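## Task

Put the yellow wire down on the table so it lies alone, with at least a hand's width of gap to each of the other wires; a wire left dangling over the table edge can mean failure.

## Robot and tools

ROBOT. Two arms, left_arm and right_arm, each a six-joint arm ending in a two-finger parallel gripper with a wrist camera. The fingers point along the gripper's +z axis and close along its y axis. end_effector_position is the point midway between the finger pads, roughly 1 cm short of the tips.

FRAMES. Scene frame: origin at table-top height, centred between the arms, a little behind the near table edge; +x points out over the table, +y toward left_arm, +z up. Bases in that frame: left_arm near (-0.005, +0.305, +0.010) m, right_arm near (-0.010, -0.277, +0.009) m, both almost level. Each arm reports its hand position, orientation, velocities and Hand target in its own base frame. The fixed cameras and the table use the scene frame. Reported hand positions can be off by a few centimetres, worse at long reach.

execute_actions(actions, cameras). actions is a list of actions; each action is a list of at most 15 rows, one row per 1/30 s step; a shorter action repeats its final row for the remaining steps. Every row is one list of 14 numbers, each from -1 to 1, covering both arms even if one stays still: left_arm dx, dy, dz, rx, ry, rz, opening, then right_arm in the same order. dx..rz are offsets, not poses: measured from that arm's Hand target as it was when the action began, along that arm's base axes, with rotation about the Hand target position. Rows within an action do not add up; each counts from the same start. A new action or call starts from the new Hand target, so sending the same offset again moves further. Scale: 1.0 equals 0.6 m for dx, dy, dz and 180 degrees for rx, ry, rz, which together form one rotation vector. A translation longer than 1.0 may be shortened. opening is absolute: +1 fully open (0.093 m), -1 closed. All zeros for an arm re-requests its Hand target; the opening value is always a command, so resend the current one to keep a gripper unchanged. cameras: list of names, ["all"] or []; images appear by default only when actions is empty. An unknown name invalidates the call.

move(target, speed, blend, opening_speed, grip_force, blocking, cameras). target: one 14-number row laid out as above, or a list of up to 15 such rows; every row is an offset from the same starting Hand targets, not chained. Each gripper follows a straight line; both finish together; at most 10 s total. speed: top path speed in m/s, 0.002 to 2.9, default 0.25 (rotation up to twice that in rad/s); one value or one per target. blend: corner rounding in metres for lists, 0 means stop at each point. opening_speed: rate of the opening change per second on the -1..1 scale, at least 0.2. grip_force: newtons per finger pad, 10 to 50, one value or one per arm; it persists; lower forces close slowly. blocking=false returns after about 0.5 s while motion continues. The result adds a "move:" line such as done, off_target, moving, held or fault, plus limits (paced = pose clipped, held = steps withheld). Moves do not avoid obstacles or the other arm.

wait(seconds 0 to 10) lets time run with last commands held. stop brakes a running move. zoom_image(camera, region [x0, y0, x1, y1] in pixels, at most 504 by 504) enlarges part of the latest image from cam_high, cam_low, cam_left_wrist or cam_right_wrist, all 896x504. read_manual gives only licence text. finished_scene(scene) ends the current scene, taking its number; make no other call after it in that reply.

RESULTS. Hand target is the last commanded pose after clipping; the next offsets count from it. The gripper often stops short of it; resending zeros or the missing distance closes the gap. Each step the commanded orientation is clipped to within 40 degrees of the measured one. grip_measured gives motor position on the opening scale: pads meet near -0.94, and each millimetre of object width adds about 0.0208; readings may sit up to 0.02 high. To grip firmly send about 0.24 below the reading for the object's width; keep sending it to hold; send well above it to release. Joint positions end with finger opening in metres. Joint torques include the arm's own weight. Motor temperatures: a MOTOR HOT line appears at 75 °C; at 90 °C the arm folds and idles for the rest of the scene; at 100 °C it collapses. Holding loads, reaching far, or pushing into something heats motors.

CAUTIONS. Keep wires on the table and do not release them while they move. Avoid fast contact, hard presses, and any contact between the two grippers or arms; the clearance check does not guard gripper-to-gripper contact. The bar, plate and rail behind and below the bases rise up to about 3 cm above the table and give no warning. Route paths around an arm's own base, not past it. A blocked arm keeps pushing until commanded back. Small moves can drift sideways; check position and tilt after each move. Objects may occasionally be nudged by outside pushes.

Each tool is called after "Call:" as name(argument=value, ...) on one line, values as JSON.

## Session

Call:
execute_actions(actions=[])

Scene clock: 0.00 s.
left_arm: end_effector_position=(+0.3179, -0.3519, +0.2796) grip_measured=-0.917 end_effector_quat_wxyz=(+0.465, +0.539, +0.529, -0.462) | right_arm: end_effector_position=(+0.3753, +0.0000, +0.4022) grip_measured=+1.000 end_effector_quat_wxyz=(+0.707, +0.000, +0.707, +0.000)
Joint positions: left_arm=[-0.526 1.688 1.24 0.169 1.034 0.254 0.001] | right_arm=[0 1.047 1.047 0 0 0 0.093]
Joint velocities: within noise
Joint torques (N m): no reading
Motor temperatures (°C): left_arm=[30 30 34 33 25 28 27] | right_arm=[29 31 36 33 25 25 28]
Heat: left arm: 34 °C; right arm: 36 °C.
Hand target: left_arm +0.3187, -0.3502, +0.2858; +0.472, +0.540, +0.525, -0.459 | right_arm +0.3739, +0.0000, +0.4065; +0.710, +0.000, +0.704, +0.000
Tool commands: left_gripper/opening=-0.924208 right_gripper/opening=+1.0
camera_calibration:
cam_left_wrist: T_world_to_cam=[[-0.999211, 0.0287892, -0.0273611, 0.335671], [0.0385435, 0.536648, -0.842926, 0.450409], [-0.00958388, -0.843315, -0.537334, -0.058742], [0, 0, 0, 1]] pos_world=[0.317483, -0.300913, 0.357282]

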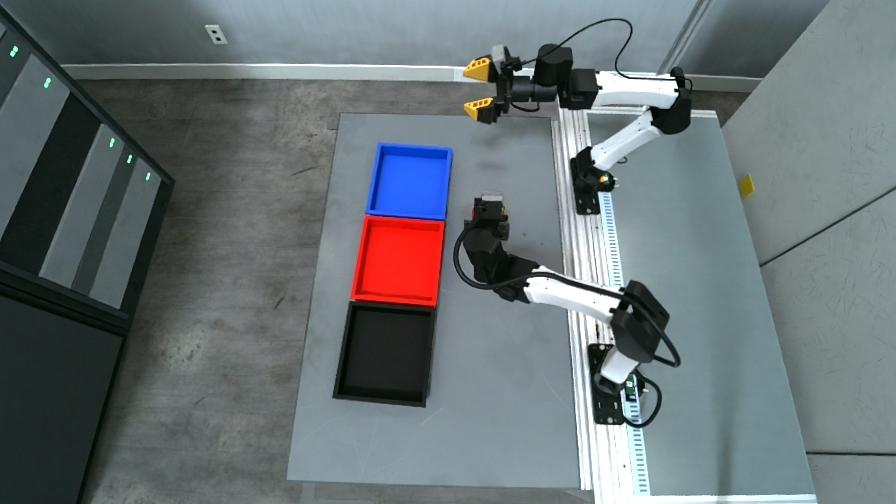

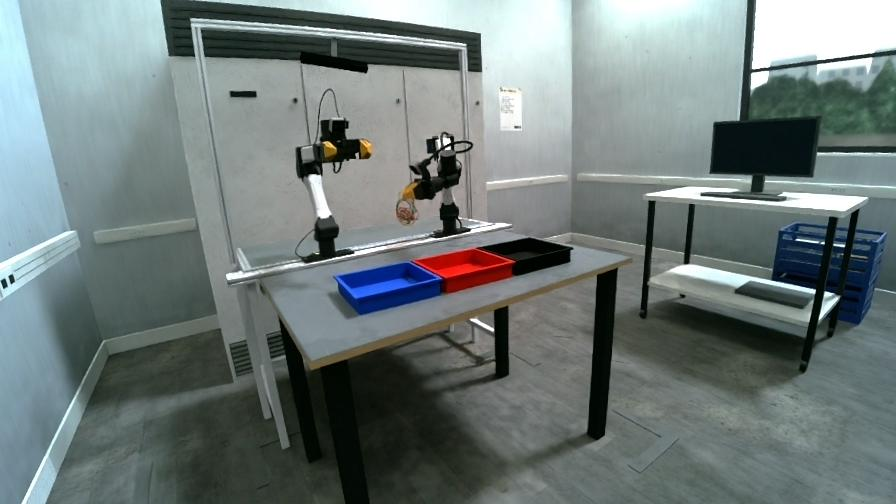

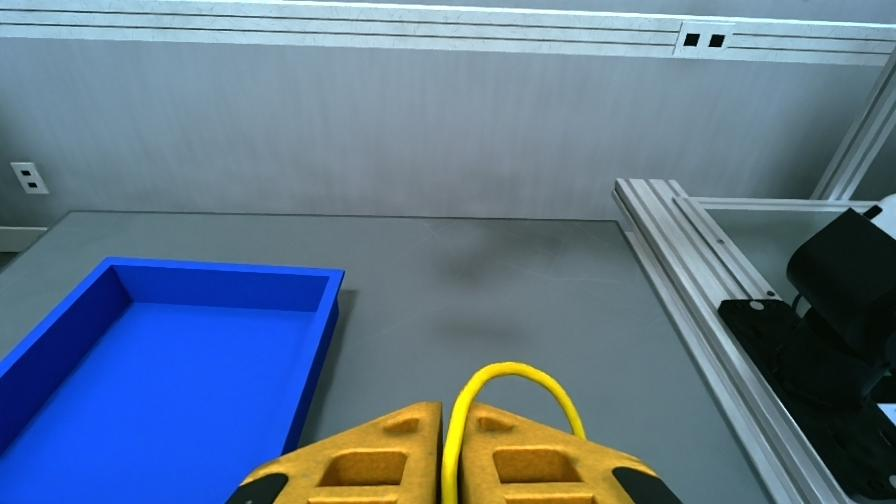

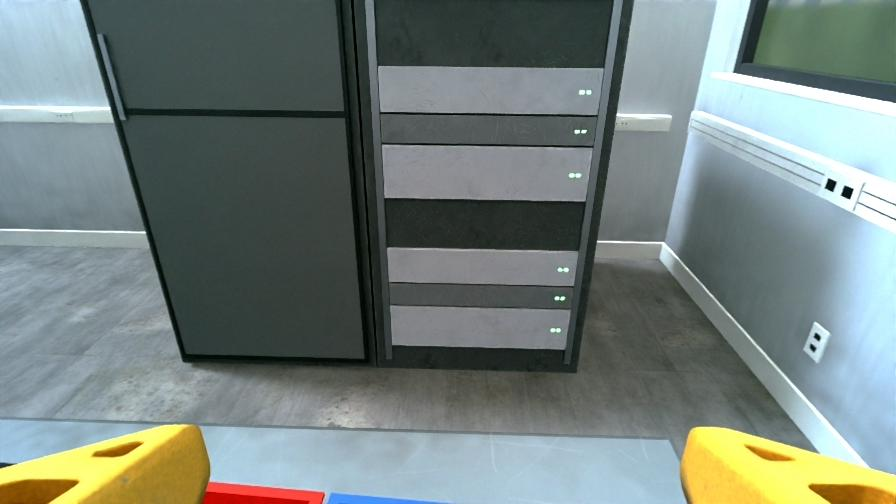

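Call:
zoom_image(camera="cam_low", region=[360, 170, 450, 240])

Call:
zoom_image(camera="cam_high", region=[420, 170, 540, 240])

Call:
zoom_image(camera="cam_left_wrist", region=[300, 324, 620, 504])

Scaled by 5.600 from the camera's 896x504 image, which has a finer 1280x720 frame.

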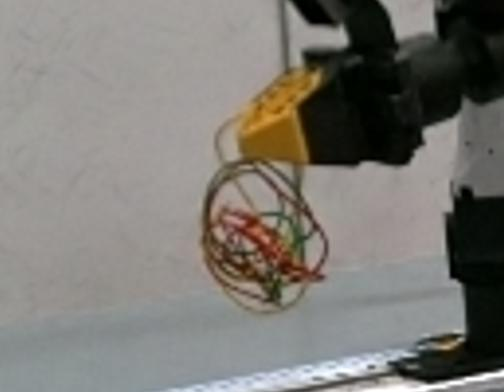

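Scaled by 4.200 from the camera's 896x504 image, which has a finer 1280x720 frame.

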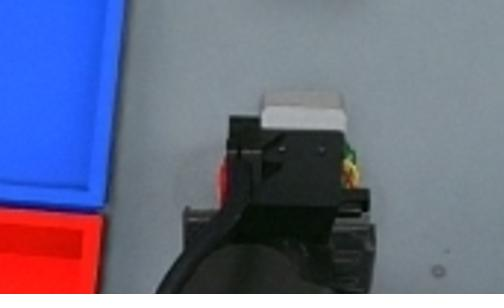

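Scaled by 1.575 from the camera's 896x504 image, which has a finer 1280x720 frame.

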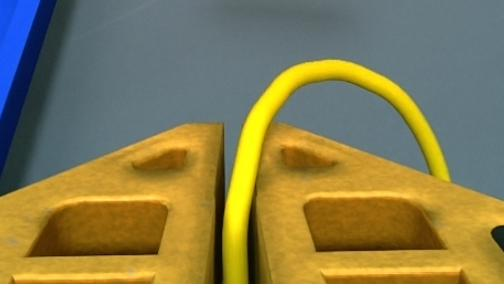

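Call:
move(target=[0,0,0,0,0,0,-0.924208,-0.09,0.05,-0.25,0,0,0.5,1], speed=0.4, cameras=["cam_right_wrist","cam_low","cam_left_wrist"])

Scene clock: 14.03 s.
left_arm: end_effector_position=(+0.3179, -0.3519, +0.2795) grip_measured=-0.917 end_effector_quat_wxyz=(+0.465, +0.539, +0.529, -0.462) | right_arm: end_effector_position=(+0.3244, +0.0269, +0.2554) grip_measured=+1.000 end_effector_quat_wxyz=(+0.600, -0.361, +0.610, +0.371)
Joint positions: left_arm=[-0.526 1.688 1.24 0.169 1.034 0.254 0.001] | right_arm=[-0.461 1.384 0.743 0.395 -1.549 -0.227 0.093]
Joint torques (N m): left_arm=[0.36 -9.89 8.32 2.17 0.15 0.03] | right_arm=[-0.02 -5.75 6.78 1.5 -0.21 0]
Heat: left arm: 37 °C; right arm: 39 °C.
Hand target: left_arm +0.3187, -0.3502, +0.2858; +0.472, +0.539, +0.525, -0.459 | right_arm +0.3199, +0.0300, +0.2565; +0.502, -0.498, +0.498, +0.502
Off the commanded pose: left_arm 0.007 m, 1 deg | right_arm 0.006 m, 28 deg.
joint sent to its limit (right arm) — joint 5 (wrist yaw), lower limit. The joint targets are off in orientation, not in position.
move: off_target (right_arm)
camera_calibration:
cam_left_wrist: T_world_to_cam=[[-0.999231, 0.0287192, -0.0266895, 0.335516], [0.0379408, 0.536772, -0.842874, 0.450616], [-0.00988047, -0.843238, -0.537449, -0.0585823], [0, 0, 0, 1]] pos_world=[0.317582, -0.300913, 0.357282]
cam_right_wrist: T_world_to_cam=[[0.883908, -0.466566, -0.0319929, -0.26618], [-0.226311, -0.366873, -0.902323, 0.351937], [0.409256, 0.804811, -0.429871, 0.0432972], [0, 0, 0, 1]] pos_world=[0.297206, -0.0299205, 0.327657]
Images, in order (width x height): cam_low 896x504, cam_left_wrist 896x504, cam_right_wrist 896x504.

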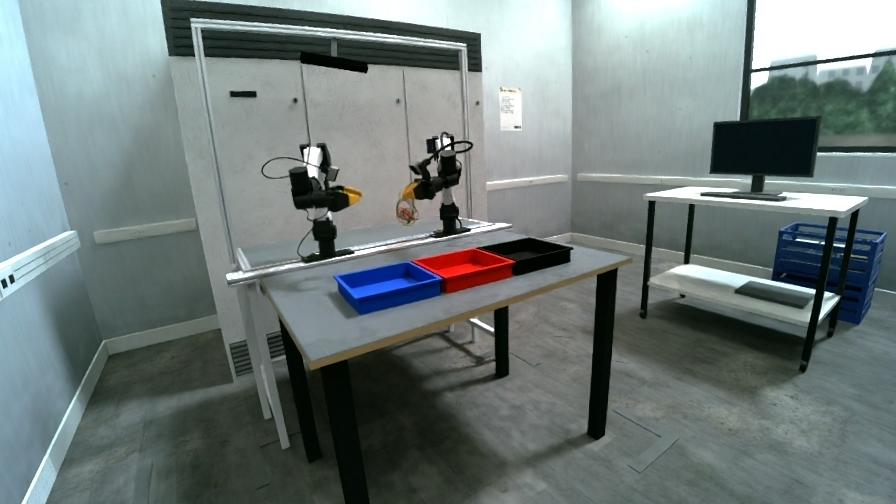

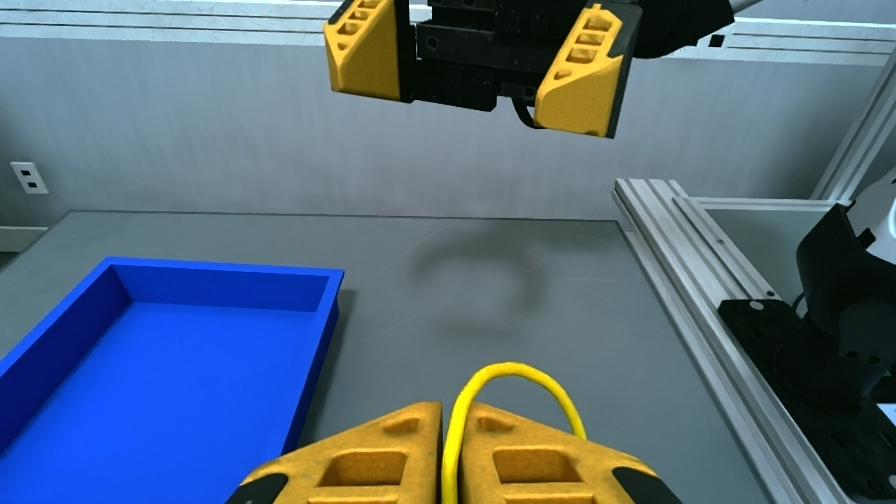

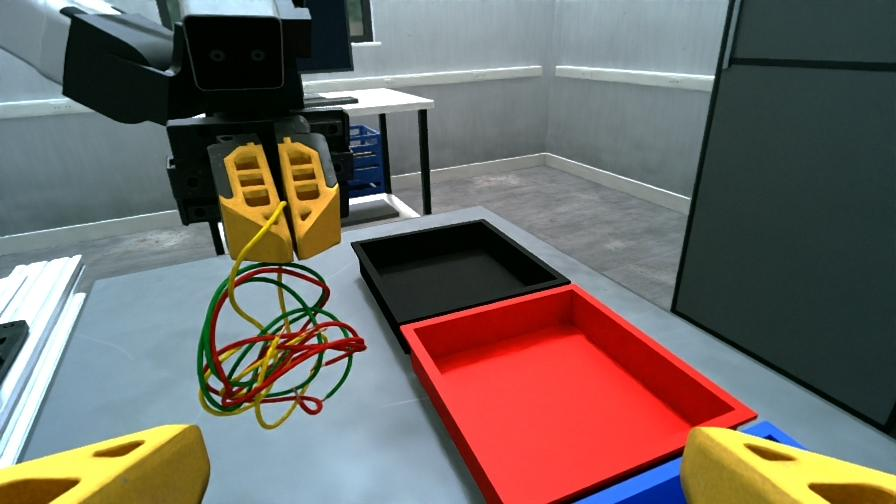

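Call:
zoom_image(camera="cam_right_wrist", region=[170, 180, 390, 440])

Scaled by 1.938 from the camera's 896x504 image, which has a finer 1280x720 frame.

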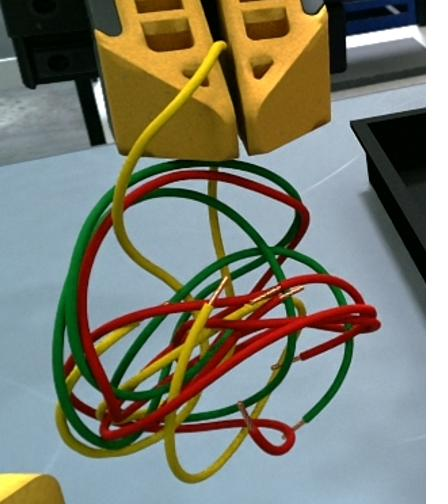

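Call:
move(target=[0,0,0,0,0,0,-0.924208,-0.028,0.183,-0.104,0,0,-0.155,-0.35], speed=0.2, cameras=["cam_right_wrist","cam_left_wrist"])

Call:
zoom_image(camera="cam_right_wrist", region=[170, 150, 620, 504])

Scene clock: 36.07 s.
left_arm: end_effector_position=(+0.3179, -0.3519, +0.2795) grip_measured=-0.917 end_effector_quat_wxyz=(+0.465, +0.539, +0.529, -0.462) | right_arm: end_effector_position=(+0.3032, +0.1391, +0.1977) grip_measured=-0.349 end_effector_quat_wxyz=(+0.609, -0.368, +0.600, +0.366)
Joint positions: left_arm=[-0.526 1.688 1.24 0.169 1.034 0.254 0.001] | right_arm=[-0.046 1.395 0.367 1.05 -1.137 0.011 0.028]
Joint torques (N m): left_arm=[0.36 -9.88 8.31 2.18 0.15 0.03] | right_arm=[-0.16 -3.03 5.41 1.95 0.2 0.13]
Motor temperatures (°C): left_arm=[30 37 37 39 25 28 27] | right_arm=[29 32 40 37 25 24 27]
Heat: left arm: 39 °C; right arm: 40 °C.
Hand target: left_arm +0.3187, -0.3502, +0.2858; +0.472, +0.539, +0.525, -0.459 | right_arm +0.3031, +0.1398, +0.1940; +0.608, -0.363, +0.603, +0.366
Off the commanded pose: left_arm 0.007 m, 1 deg | right_arm 0.004 m, 1 deg.
move: done
camera_calibration:
cam_left_wrist: T_world_to_cam=[[-0.999231, 0.0287192, -0.0266895, 0.335516], [0.0379408, 0.536772, -0.842874, 0.450616], [-0.00988047, -0.843238, -0.537449, -0.0585823], [0, 0, 0, 1]] pos_world=[0.317582, -0.300913, 0.357282]
cam_right_wrist: T_world_to_cam=[[0.885947, -0.463773, -0.00356582, -0.203484], [-0.196171, -0.367757, -0.908995, 0.328595], [0.420256, 0.806021, -0.416792, -0.0692315], [0, 0, 0, 1]] pos_world=[0.273832, 0.0822747, 0.269111]
Images, in order (width x height): cam_left_wrist 896x504, cam_right_wrist 896x504.

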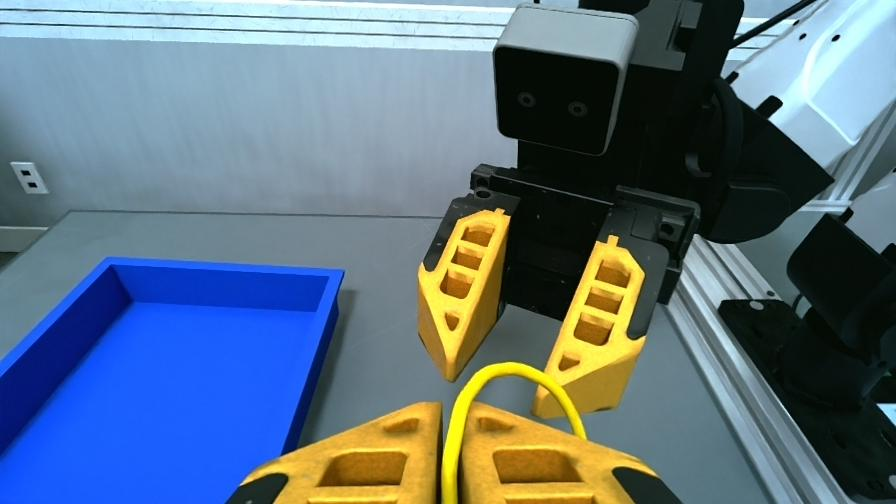

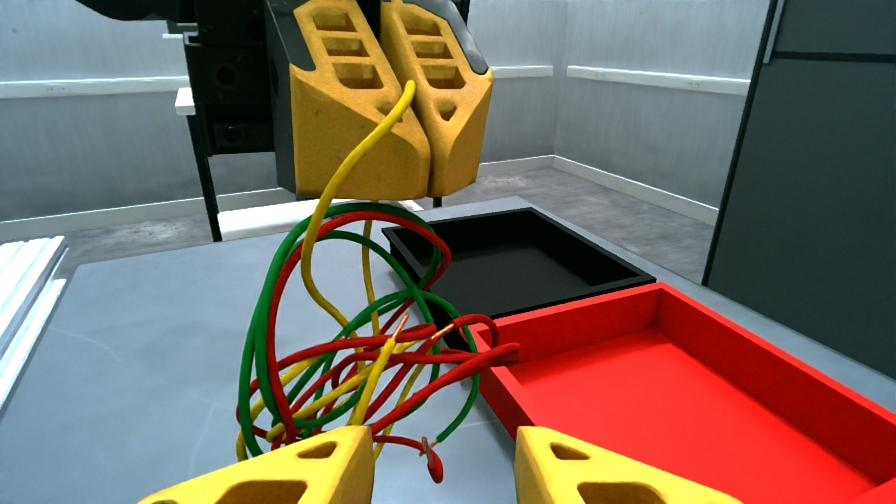

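Scaled by 1.120 from the camera's 896x504 image, which has a finer 1280x720 frame.

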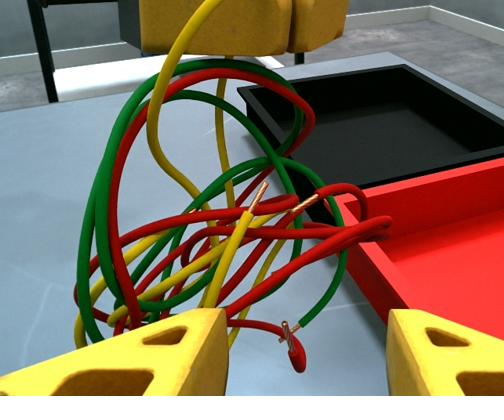

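Call:
move(target=[0,0,0,0,0,0,-0.924208,0.0367,0.0917,-0.001,0,0,0,-0.35], speed=0.15, cameras=["cam_right_wrist","cam_left_wrist"])

Call:
zoom_image(camera="cam_right_wrist", region=[200, 150, 650, 504])

Scene clock: 49.20 s.
left_arm: end_effector_position=(+0.3179, -0.3519, +0.2795) grip_measured=-0.917 end_effector_quat_wxyz=(+0.465, +0.539, +0.529, -0.462) | right_arm: end_effector_position=(+0.3187, +0.1930, +0.1858) grip_measured=-0.349 end_effector_quat_wxyz=(+0.597, -0.362, +0.612, +0.373)
Joint positions: left_arm=[-0.526 1.688 1.24 0.169 1.034 0.254 0.001] | right_arm=[0.178 1.507 0.425 1.066 -0.914 0.011 0.028]
Joint torques (N m): left_arm=[0.38 -9.88 8.32 2.18 0.15 0.03] | right_arm=[0.01 -3.95 8.29 2.14 0.17 0.11]
Heat: left arm: 40 °C; right arm: 40 °C.
Hand target: left_arm +0.3187, -0.3502, +0.2858; +0.472, +0.539, +0.525, -0.459 | right_arm +0.3251, +0.1948, +0.1935; +0.609, -0.363, +0.603, +0.366
Off the commanded pose: left_arm 0.007 m, 1 deg | right_arm 0.010 m, 2 deg.
move: done
camera_calibration:
cam_left_wrist: T_world_to_cam=[[-0.99924, 0.0287311, -0.0263245, 0.335389], [0.0376415, 0.536962, -0.842766, 0.450645], [-0.0100784, -0.843117, -0.537636, -0.05847], [0, 0, 0, 1]] pos_world=[0.317582, -0.300913, 0.357182]
cam_right_wrist: T_world_to_cam=[[0.885692, -0.46283, -0.0365791, -0.186289], [-0.230326, -0.369617, -0.900185, 0.350255], [0.403113, 0.805712, -0.433969, -0.115466], [0, 0, 0, 1]] pos_world=[0.292213, 0.136272, 0.258371]
Images, in order (width x height): cam_left_wrist 896x504, cam_right_wrist 896x504.

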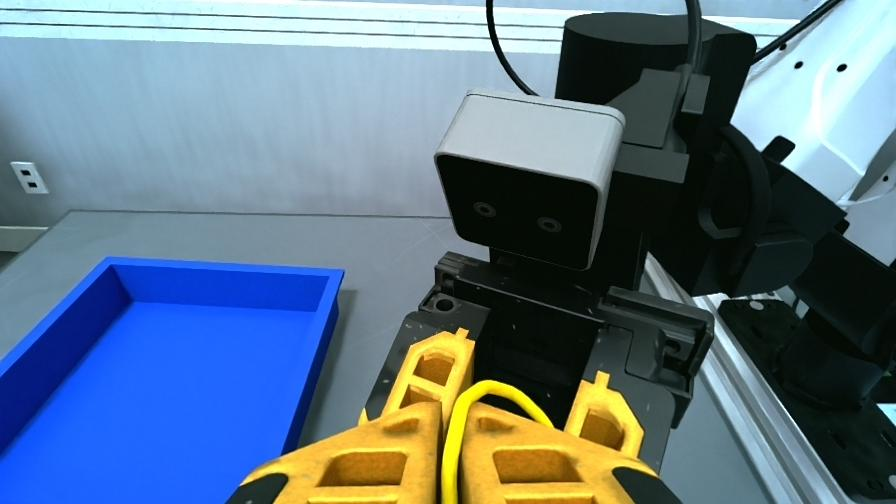

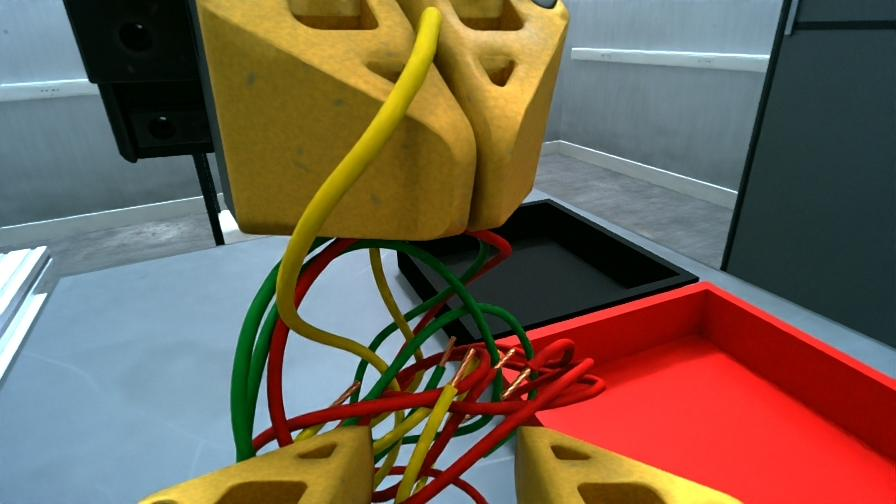

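Scaled by 1.120 from the camera's 896x504 image, which has a finer 1280x720 frame.

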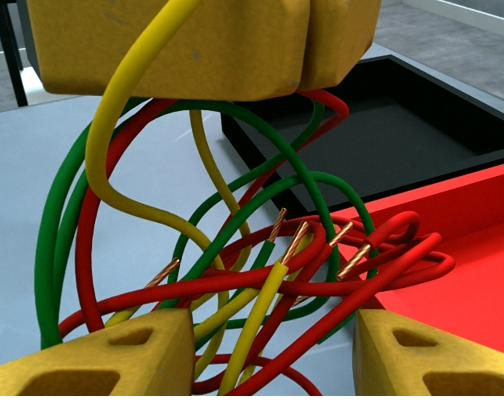

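Call:
move(target=[[0,0,0,0,0,0,-0.924208,0,0,0.025,0,0,0,-0.35],[0,0,0,0,0,0,-0.924208,0.032,0.0437,0.025,0,0,0,-0.35]], speed=0.1, cameras=["cam_right_wrist","cam_left_wrist"])

Call:
zoom_image(camera="cam_right_wrist", region=[200, 150, 650, 504])

Scene clock: 60.03 s.
left_arm: end_effector_position=(+0.3186, -0.3512, +0.2795) grip_measured=-0.917 end_effector_quat_wxyz=(+0.465, +0.538, +0.530, -0.462) | right_arm: end_effector_position=(+0.3368, +0.2191, +0.2055) grip_measured=-0.349 end_effector_quat_wxyz=(+0.605, -0.367, +0.601, +0.371)
Joint positions: left_arm=[-0.524 1.688 1.24 0.169 1.034 0.254 0.001] | right_arm=[0.26 1.544 0.541 1.015 -0.84 0.011 0.028]
Joint torques (N m): left_arm=[0.2 -9.89 8.32 2.18 0.15 0.03] | right_arm=[0.02 -4.49 9.05 1.86 0.25 0.1]
Heat: left arm: 40 °C; right arm: 42 °C.
Hand target: left_arm +0.3187, -0.3502, +0.2858; +0.472, +0.539, +0.525, -0.459 | right_arm +0.3443, +0.2211, +0.2085; +0.609, -0.363, +0.603, +0.366
Off the commanded pose: left_arm 0.006 m, 1 deg | right_arm 0.008 m, 1 deg.
move: done
camera_calibration:
cam_left_wrist: T_world_to_cam=[[-0.999296, 0.026791, -0.0262673, 0.335389], [0.0365508, 0.537043, -0.842762, 0.450671], [-0.00847176, -0.843129, -0.537645, -0.0584705], [0, 0, 0, 1]] pos_world=[0.318185, -0.300313, 0.357182]
cam_right_wrist: T_world_to_cam=[[0.889412, -0.456881, -0.0143268, -0.196637], [-0.202375, -0.365475, -0.908555, 0.373176], [0.409866, 0.810979, -0.417519, -0.142074], [0, 0, 0, 1]] pos_world=[0.308644, 0.161766, 0.276915]
Images, in order (width x height): cam_left_wrist 896x504, cam_right_wrist 896x504.

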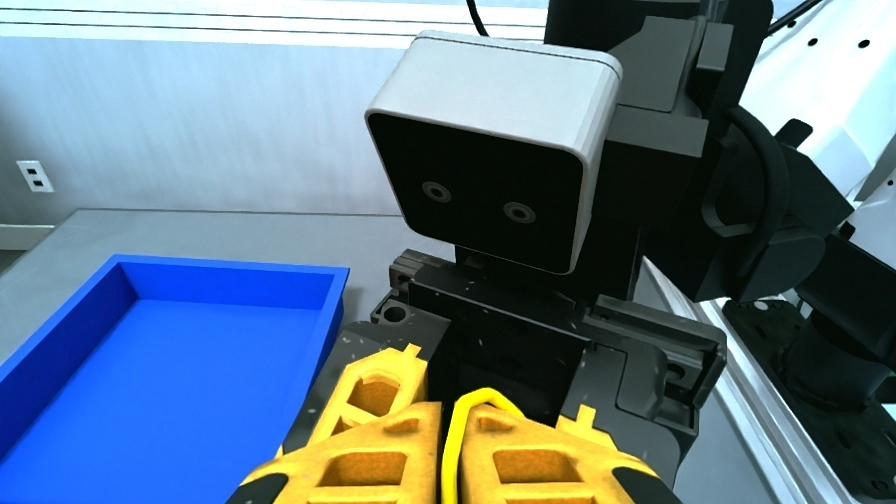

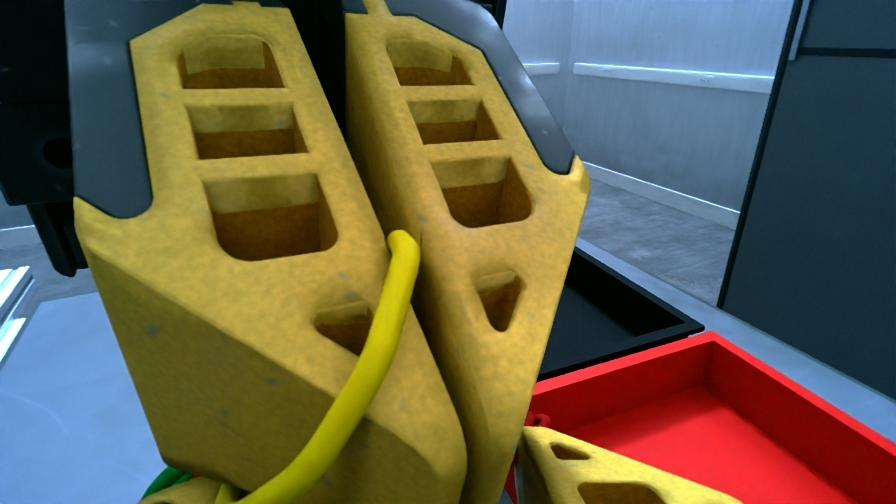

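Scaled by 1.120 from the camera's 896x504 image, which has a finer 1280x720 frame.

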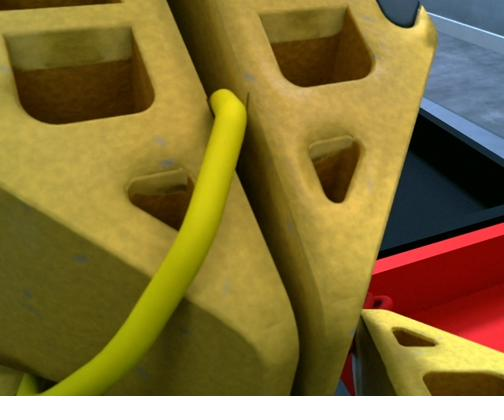

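Call:
move(target=[0,0,0,0,0,0,-0.924208,-0.003,-0.002,-0.024,0,0,0,-0.35], speed=0.1, cameras=["cam_right_wrist","cam_left_wrist","cam_low"])

Call:
zoom_image(camera="cam_low", region=[330, 150, 450, 240])

Scene clock: 66.80 s.
left_arm: end_effector_position=(+0.3184, -0.3513, +0.2791) grip_measured=-0.917 end_effector_quat_wxyz=(+0.464, +0.538, +0.530, -0.462) | right_arm: end_effector_position=(+0.3414, +0.2197, +0.1970) grip_measured=-0.349 end_effector_quat_wxyz=(+0.606, -0.365, +0.602, +0.370)
Joint positions: left_arm=[-0.524 1.688 1.24 0.166 1.034 0.254 0.001] | right_arm=[0.26 1.59 0.541 1.06 -0.834 0.011 0.028]
Joint torques (N m): left_arm=[0.21 -9.89 8.32 2.2 0.15 0.03] | right_arm=[-0.28 -4.81 6 2.21 0.2 0.1]
Heat: left arm: 40 °C; right arm: 42 °C.
Hand target: left_arm +0.3186, -0.3503, +0.2858; +0.471, +0.540, +0.525, -0.459 | right_arm +0.3425, +0.2199, +0.1941; +0.609, -0.363, +0.603, +0.366
Off the commanded pose: left_arm 0.007 m, 1 deg | right_arm 0.003 m, 1 deg.
move: done
camera_calibration:
cam_left_wrist: T_world_to_cam=[[-0.999334, 0.0272338, -0.0243039, 0.334728], [0.0351437, 0.537951, -0.842243, 0.451063], [-0.00986319, -0.842536, -0.53855, -0.0578566], [0, 0, 0, 1]] pos_world=[0.318082, -0.300512, 0.356881]
cam_right_wrist: T_world_to_cam=[[0.886925, -0.461654, -0.0155158, -0.198416], [-0.205701, -0.364669, -0.908132, 0.367526], [0.413584, 0.808636, -0.418396, -0.14858], [0, 0, 0, 1]] pos_world=[0.313031, 0.162574, 0.268518]
Images, in order (width x height): cam_low 896x504, cam_left_wrist 896x504, cam_right_wrist 896x504.

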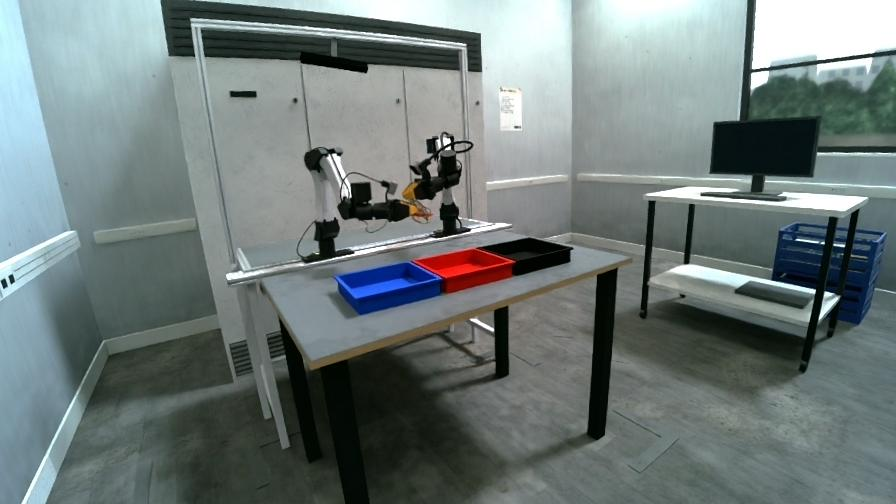

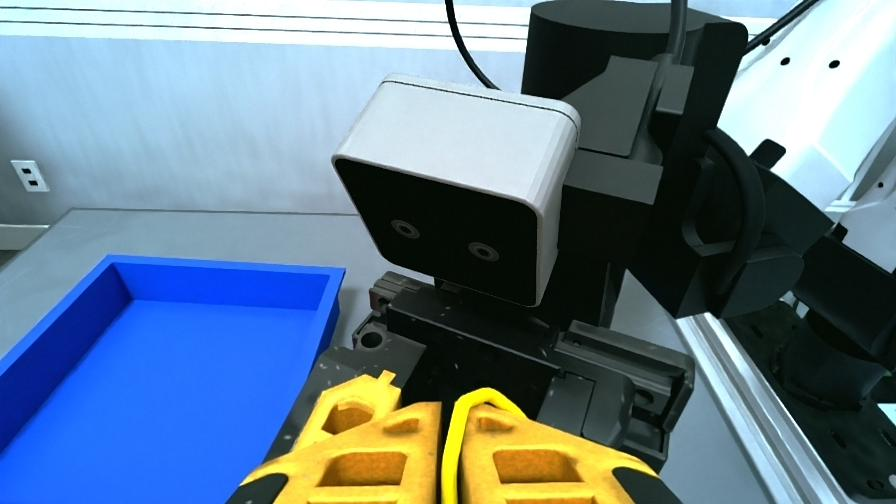

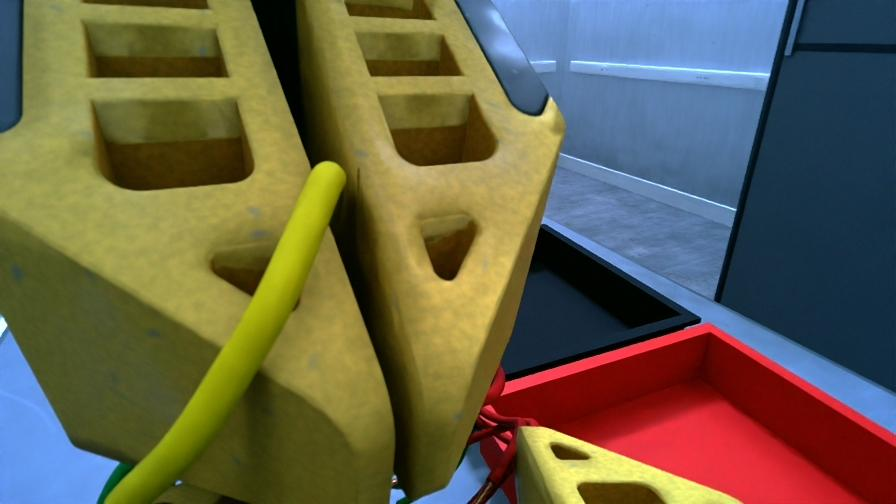

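Scaled by 4.200 from the camera's 896x504 image, which has a finer 1280x720 frame.

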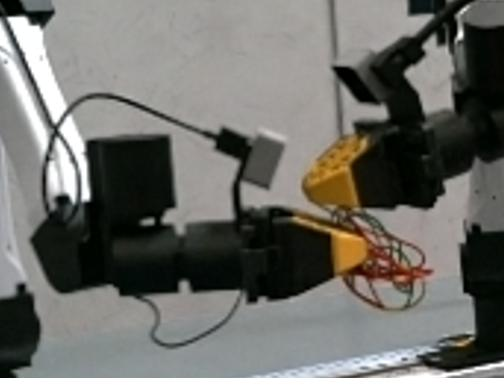

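Call:
move(target=[0,0,0,0,0,0,-0.924208,0,0,0,0,0,0,-1], opening_speed=0.6)

Call:
move(target=[0,0,0.06,0,0,0,-0.924208,-0.02,-0.04,-0.02,0,0,0,-1], speed=0.06, cameras=["cam_right_wrist","cam_low"])

Call:
zoom_image(camera="cam_low", region=[330, 150, 450, 240])

Call:
zoom_image(camera="cam_right_wrist", region=[200, 150, 650, 504])

Scene clock: 74.40 s.
left_arm: end_effector_position=(+0.3184, -0.3513, +0.2791) grip_measured=-0.917 end_effector_quat_wxyz=(+0.464, +0.538, +0.530, -0.462) | right_arm: end_effector_position=(+0.3416, +0.2196, +0.1977) grip_measured=-0.968 end_effector_quat_wxyz=(+0.607, -0.365, +0.601, +0.369)
Joint positions: left_arm=[-0.524 1.688 1.24 0.166 1.034 0.253 0.001] | right_arm=[0.26 1.59 0.541 1.063 -0.833 0.011 0]
Joint torques (N m): left_arm=[0.21 -9.89 8.32 2.2 0.15 0.04] | right_arm=[-0.12 -4.75 6.09 2.14 0.23 0.11]
Heat: left arm: 40 °C; right arm: 42 °C.
Hand target: left_arm +0.3186, -0.3503, +0.2858; +0.471, +0.540, +0.525, -0.459 | right_arm +0.3425, +0.2199, +0.1941; +0.609, -0.363, +0.603, +0.366
Off the commanded pose: left_arm 0.007 m, 1 deg | right_arm 0.004 m, 0 deg.
move: done

Scene clock: 75.67 s.
left_arm: end_effector_position=(+0.3202, -0.3524, +0.2987) grip_measured=-0.917 end_effector_quat_wxyz=(+0.449, +0.534, +0.544, -0.467) | right_arm: end_effector_position=(+0.3340, +0.1966, +0.1851) grip_measured=-0.968 end_effector_quat_wxyz=(+0.611, -0.361, +0.604, +0.363)
Joint positions: left_arm=[-0.524 1.688 1.343 0.022 1.034 0.251 0.001] | right_arm=[0.189 1.59 0.463 1.145 -0.885 0.011 0]
Joint torques (N m): left_arm=[0.2 -11.79 10.13 2.24 0.18 0.07] | right_arm=[-1.02 -5.12 5.19 2.08 -0.06 0.11]
Heat: left arm: 40 °C; right arm: 42 °C.
Hand target: left_arm +0.3186, -0.3503, +0.3218; +0.472, +0.540, +0.525, -0.459 | right_arm +0.3305, +0.1958, +0.1820; +0.609, -0.363, +0.603, +0.366
Off the commanded pose: left_arm 0.023 m, 4 deg | right_arm 0.005 m, 1 deg.
move: off_target (left_arm)
camera_calibration:
cam_right_wrist: T_world_to_cam=[[0.877862, -0.478814, -0.00976319, -0.197459], [-0.20643, -0.359919, -0.90986, 0.34633], [0.43214, 0.800747, -0.414801, -0.13712], [0, 0, 0, 1]] pos_world=[0.30409, 0.139903, 0.256306]
Images, in order (width x height): cam_low 896x504, cam_right_wrist 896x504.

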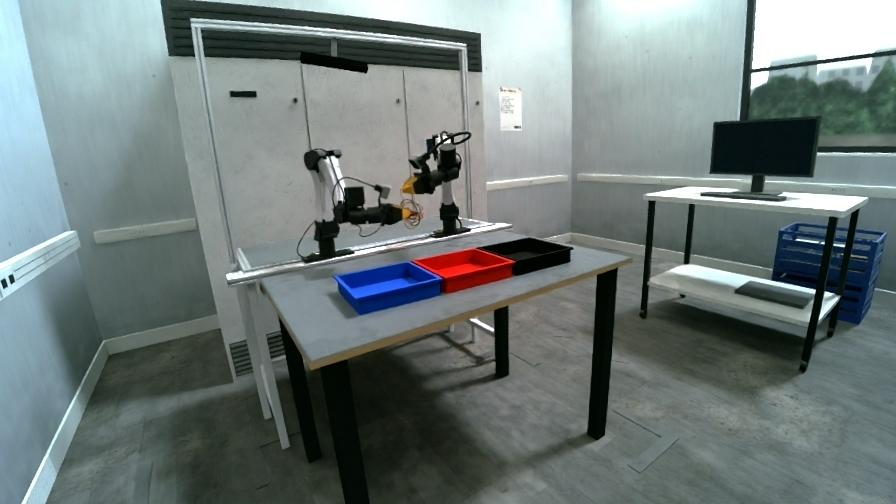

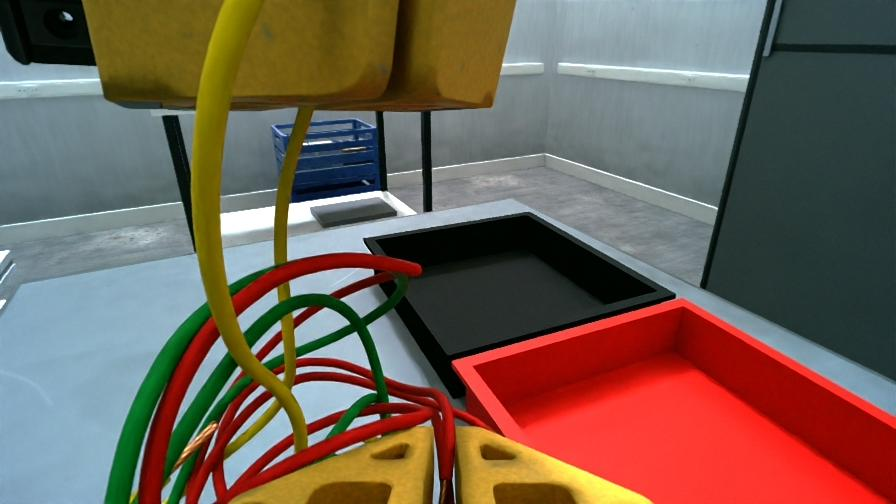

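Scaled by 4.200 from the camera's 896x504 image, which has a finer 1280x720 frame.

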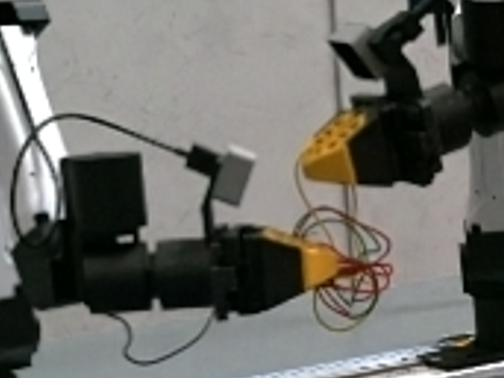

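Scaled by 1.120 from the camera's 896x504 image, which has a finer 1280x720 frame.

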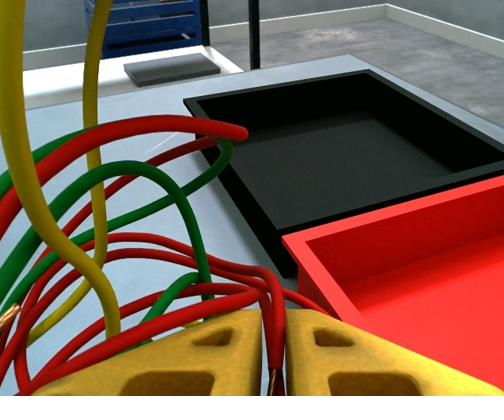

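Call:
move(target=[0,0,0.2,0,0,0,-0.924208,0,0,0,0,0,0,-1], speed=0.08, cameras=["cam_right_wrist","cam_low"])

Call:
zoom_image(camera="cam_low", region=[330, 130, 450, 240])

Call:
zoom_image(camera="cam_right_wrist", region=[150, 0, 550, 504])

Scene clock: 82.03 s.
left_arm: end_effector_position=(+0.3174, -0.3508, +0.4217) grip_measured=-0.917 end_effector_quat_wxyz=(+0.443, +0.532, +0.549, -0.469) | right_arm: end_effector_position=(+0.3336, +0.1966, +0.1928) grip_measured=-0.970 end_effector_quat_wxyz=(+0.625, -0.365, +0.590, +0.359)
Joint positions: left_arm=[-0.524 1.755 1.929 -0.511 1.034 0.248 0.001] | right_arm=[0.189 1.59 0.463 1.188 -0.886 0.016 0]
Joint torques (N m): left_arm=[0.28 -9.4 10.69 2.54 0.2 0.1] | right_arm=[-0.92 -5.14 4.97 1.58 -0.05 0.13]
Heat: left arm: 41 °C; right arm: 41 °C.
Hand target: left_arm +0.3186, -0.3502, +0.4419; +0.472, +0.540, +0.525, -0.459 | right_arm +0.3305, +0.1958, +0.1820; +0.608, -0.363, +0.603, +0.366
Off the commanded pose: left_arm 0.020 m, 5 deg | right_arm 0.011 m, 3 deg.
move: off_target (left_arm, right_arm)
camera_calibration:
cam_right_wrist: T_world_to_cam=[[0.877925, -0.478421, 0.0189754, -0.202646], [-0.171299, -0.350856, -0.920628, 0.34191], [0.447106, 0.804993, -0.389978, -0.144346], [0, 0, 0, 1]] pos_world=[0.301015, 0.139209, 0.262326]
Images, in order (width x height): cam_low 896x504, cam_right_wrist 896x504.

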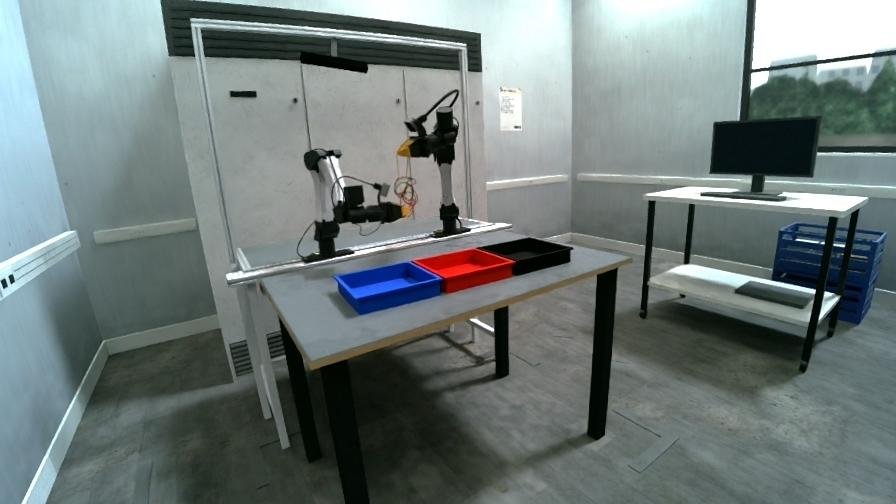

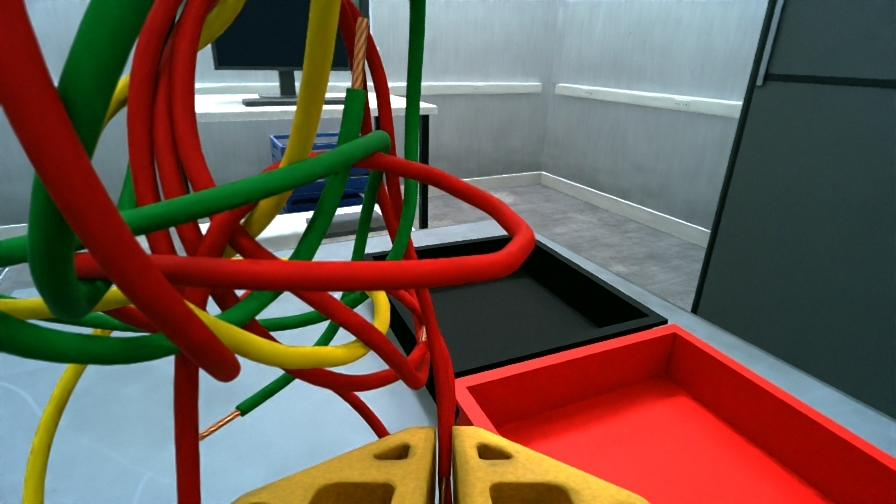

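Scaled by 4.200 from the camera's 896x504 image, which has a finer 1280x720 frame.

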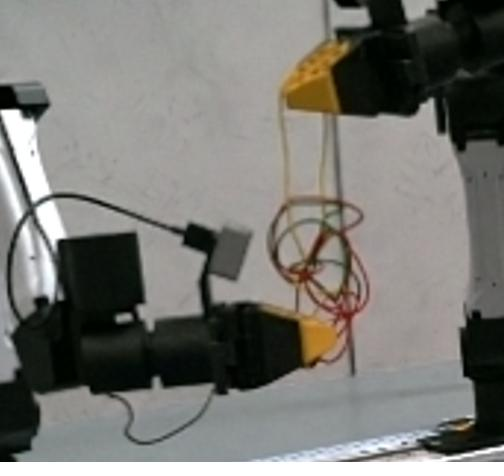

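Scaled by 1.000.

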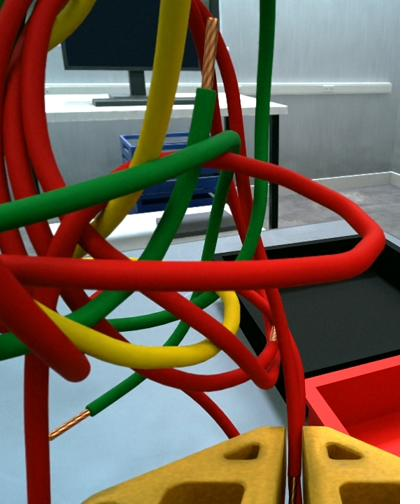

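Call:
move(target=[0,0,0.05,0,0,0,-0.924208,0,-0.13,-0.15,0,0,0,-1], speed=0.1, cameras=["cam_right_wrist","cam_low"])

Call:
zoom_image(camera="cam_low", region=[330, 130, 450, 240])

Scene clock: 88.37 s.
left_arm: end_effector_position=(+0.3218, -0.3543, +0.4153) grip_measured=-0.917 end_effector_quat_wxyz=(+0.397, +0.519, +0.594, -0.469) | right_arm: end_effector_position=(+0.3318, +0.1214, +0.0955) grip_measured=-0.971 end_effector_quat_wxyz=(+0.585, -0.357, +0.622, +0.379)
Joint positions: left_arm=[-0.532 1.838 2.101 -0.734 1.004 0.256 0.001] | right_arm=[-0.111 2.005 0.4 1.527 -1.206 -0.02 0]
Joint torques (N m): left_arm=[1.05 -13.03 12.81 3.2 0.61 0.12] | right_arm=[-1.68 -3.63 2.74 2.41 -0.02 -0.27]
Motor temperatures (°C): left_arm=[30 40 42 40 25 27 27] | right_arm=[29 33 41 40 25 24 28]
Heat: left arm: 42 °C; right arm: 41 °C.
Hand target: left_arm +0.3187, -0.3503, +0.4718; +0.472, +0.540, +0.525, -0.459 | right_arm +0.3304, +0.1179, +0.0920; +0.608, -0.363, +0.603, +0.366
Off the commanded pose: left_arm 0.057 m, 12 deg | right_arm 0.005 m, 4 deg.
joint sent to its limit (right arm) — joint 4 (wrist pitch), upper limit. The joint targets still meet the commanded pose.
move: off_target (left_arm, right_arm)
camera_calibration:
cam_right_wrist: T_world_to_cam=[[0.885202, -0.460553, -0.0656444, -0.231631], [-0.259943, -0.372649, -0.890821, 0.254746], [0.385808, 0.80562, -0.449587, -0.0949754], [0, 0, 0, 1]] pos_world=[0.307902, 0.0647666, 0.169028]
Images, in order (width x height): cam_low 896x504, cam_right_wrist 896x504.

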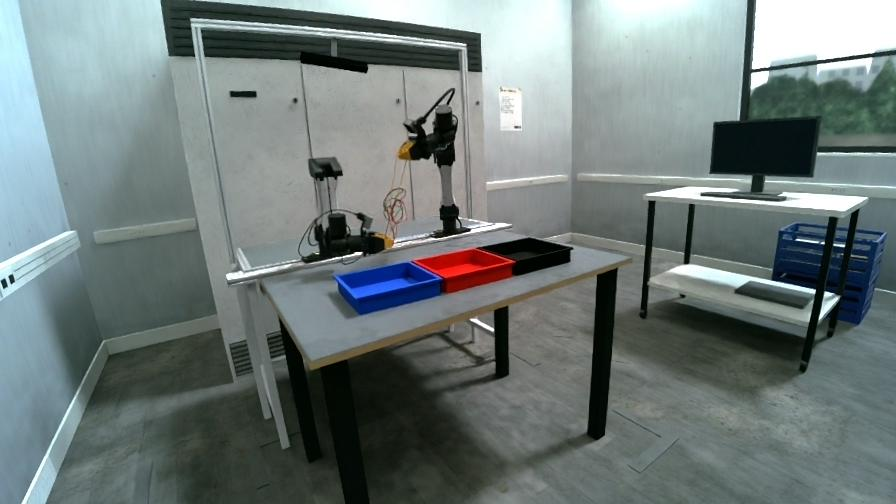

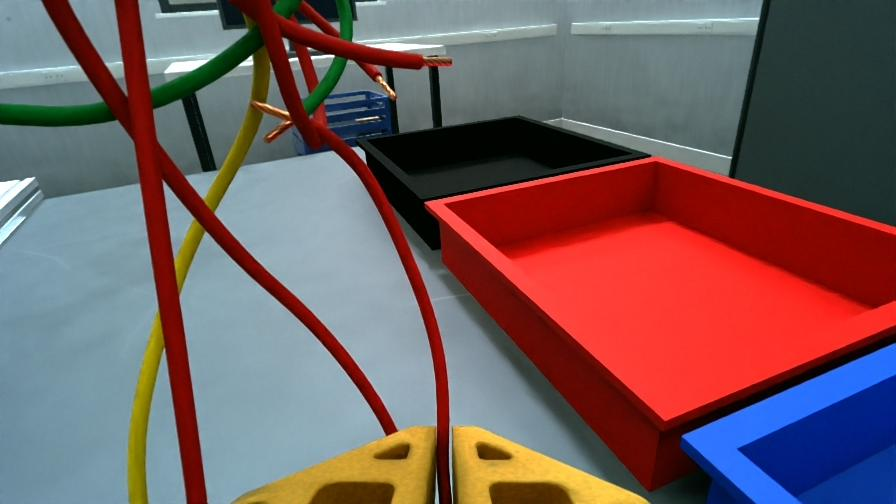

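Scaled by 4.200 from the camera's 896x504 image, which has a finer 1280x720 frame.

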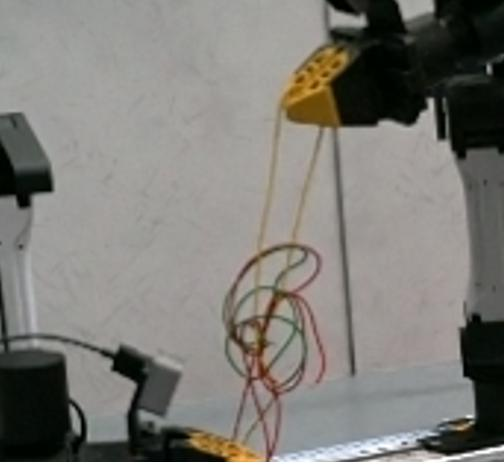

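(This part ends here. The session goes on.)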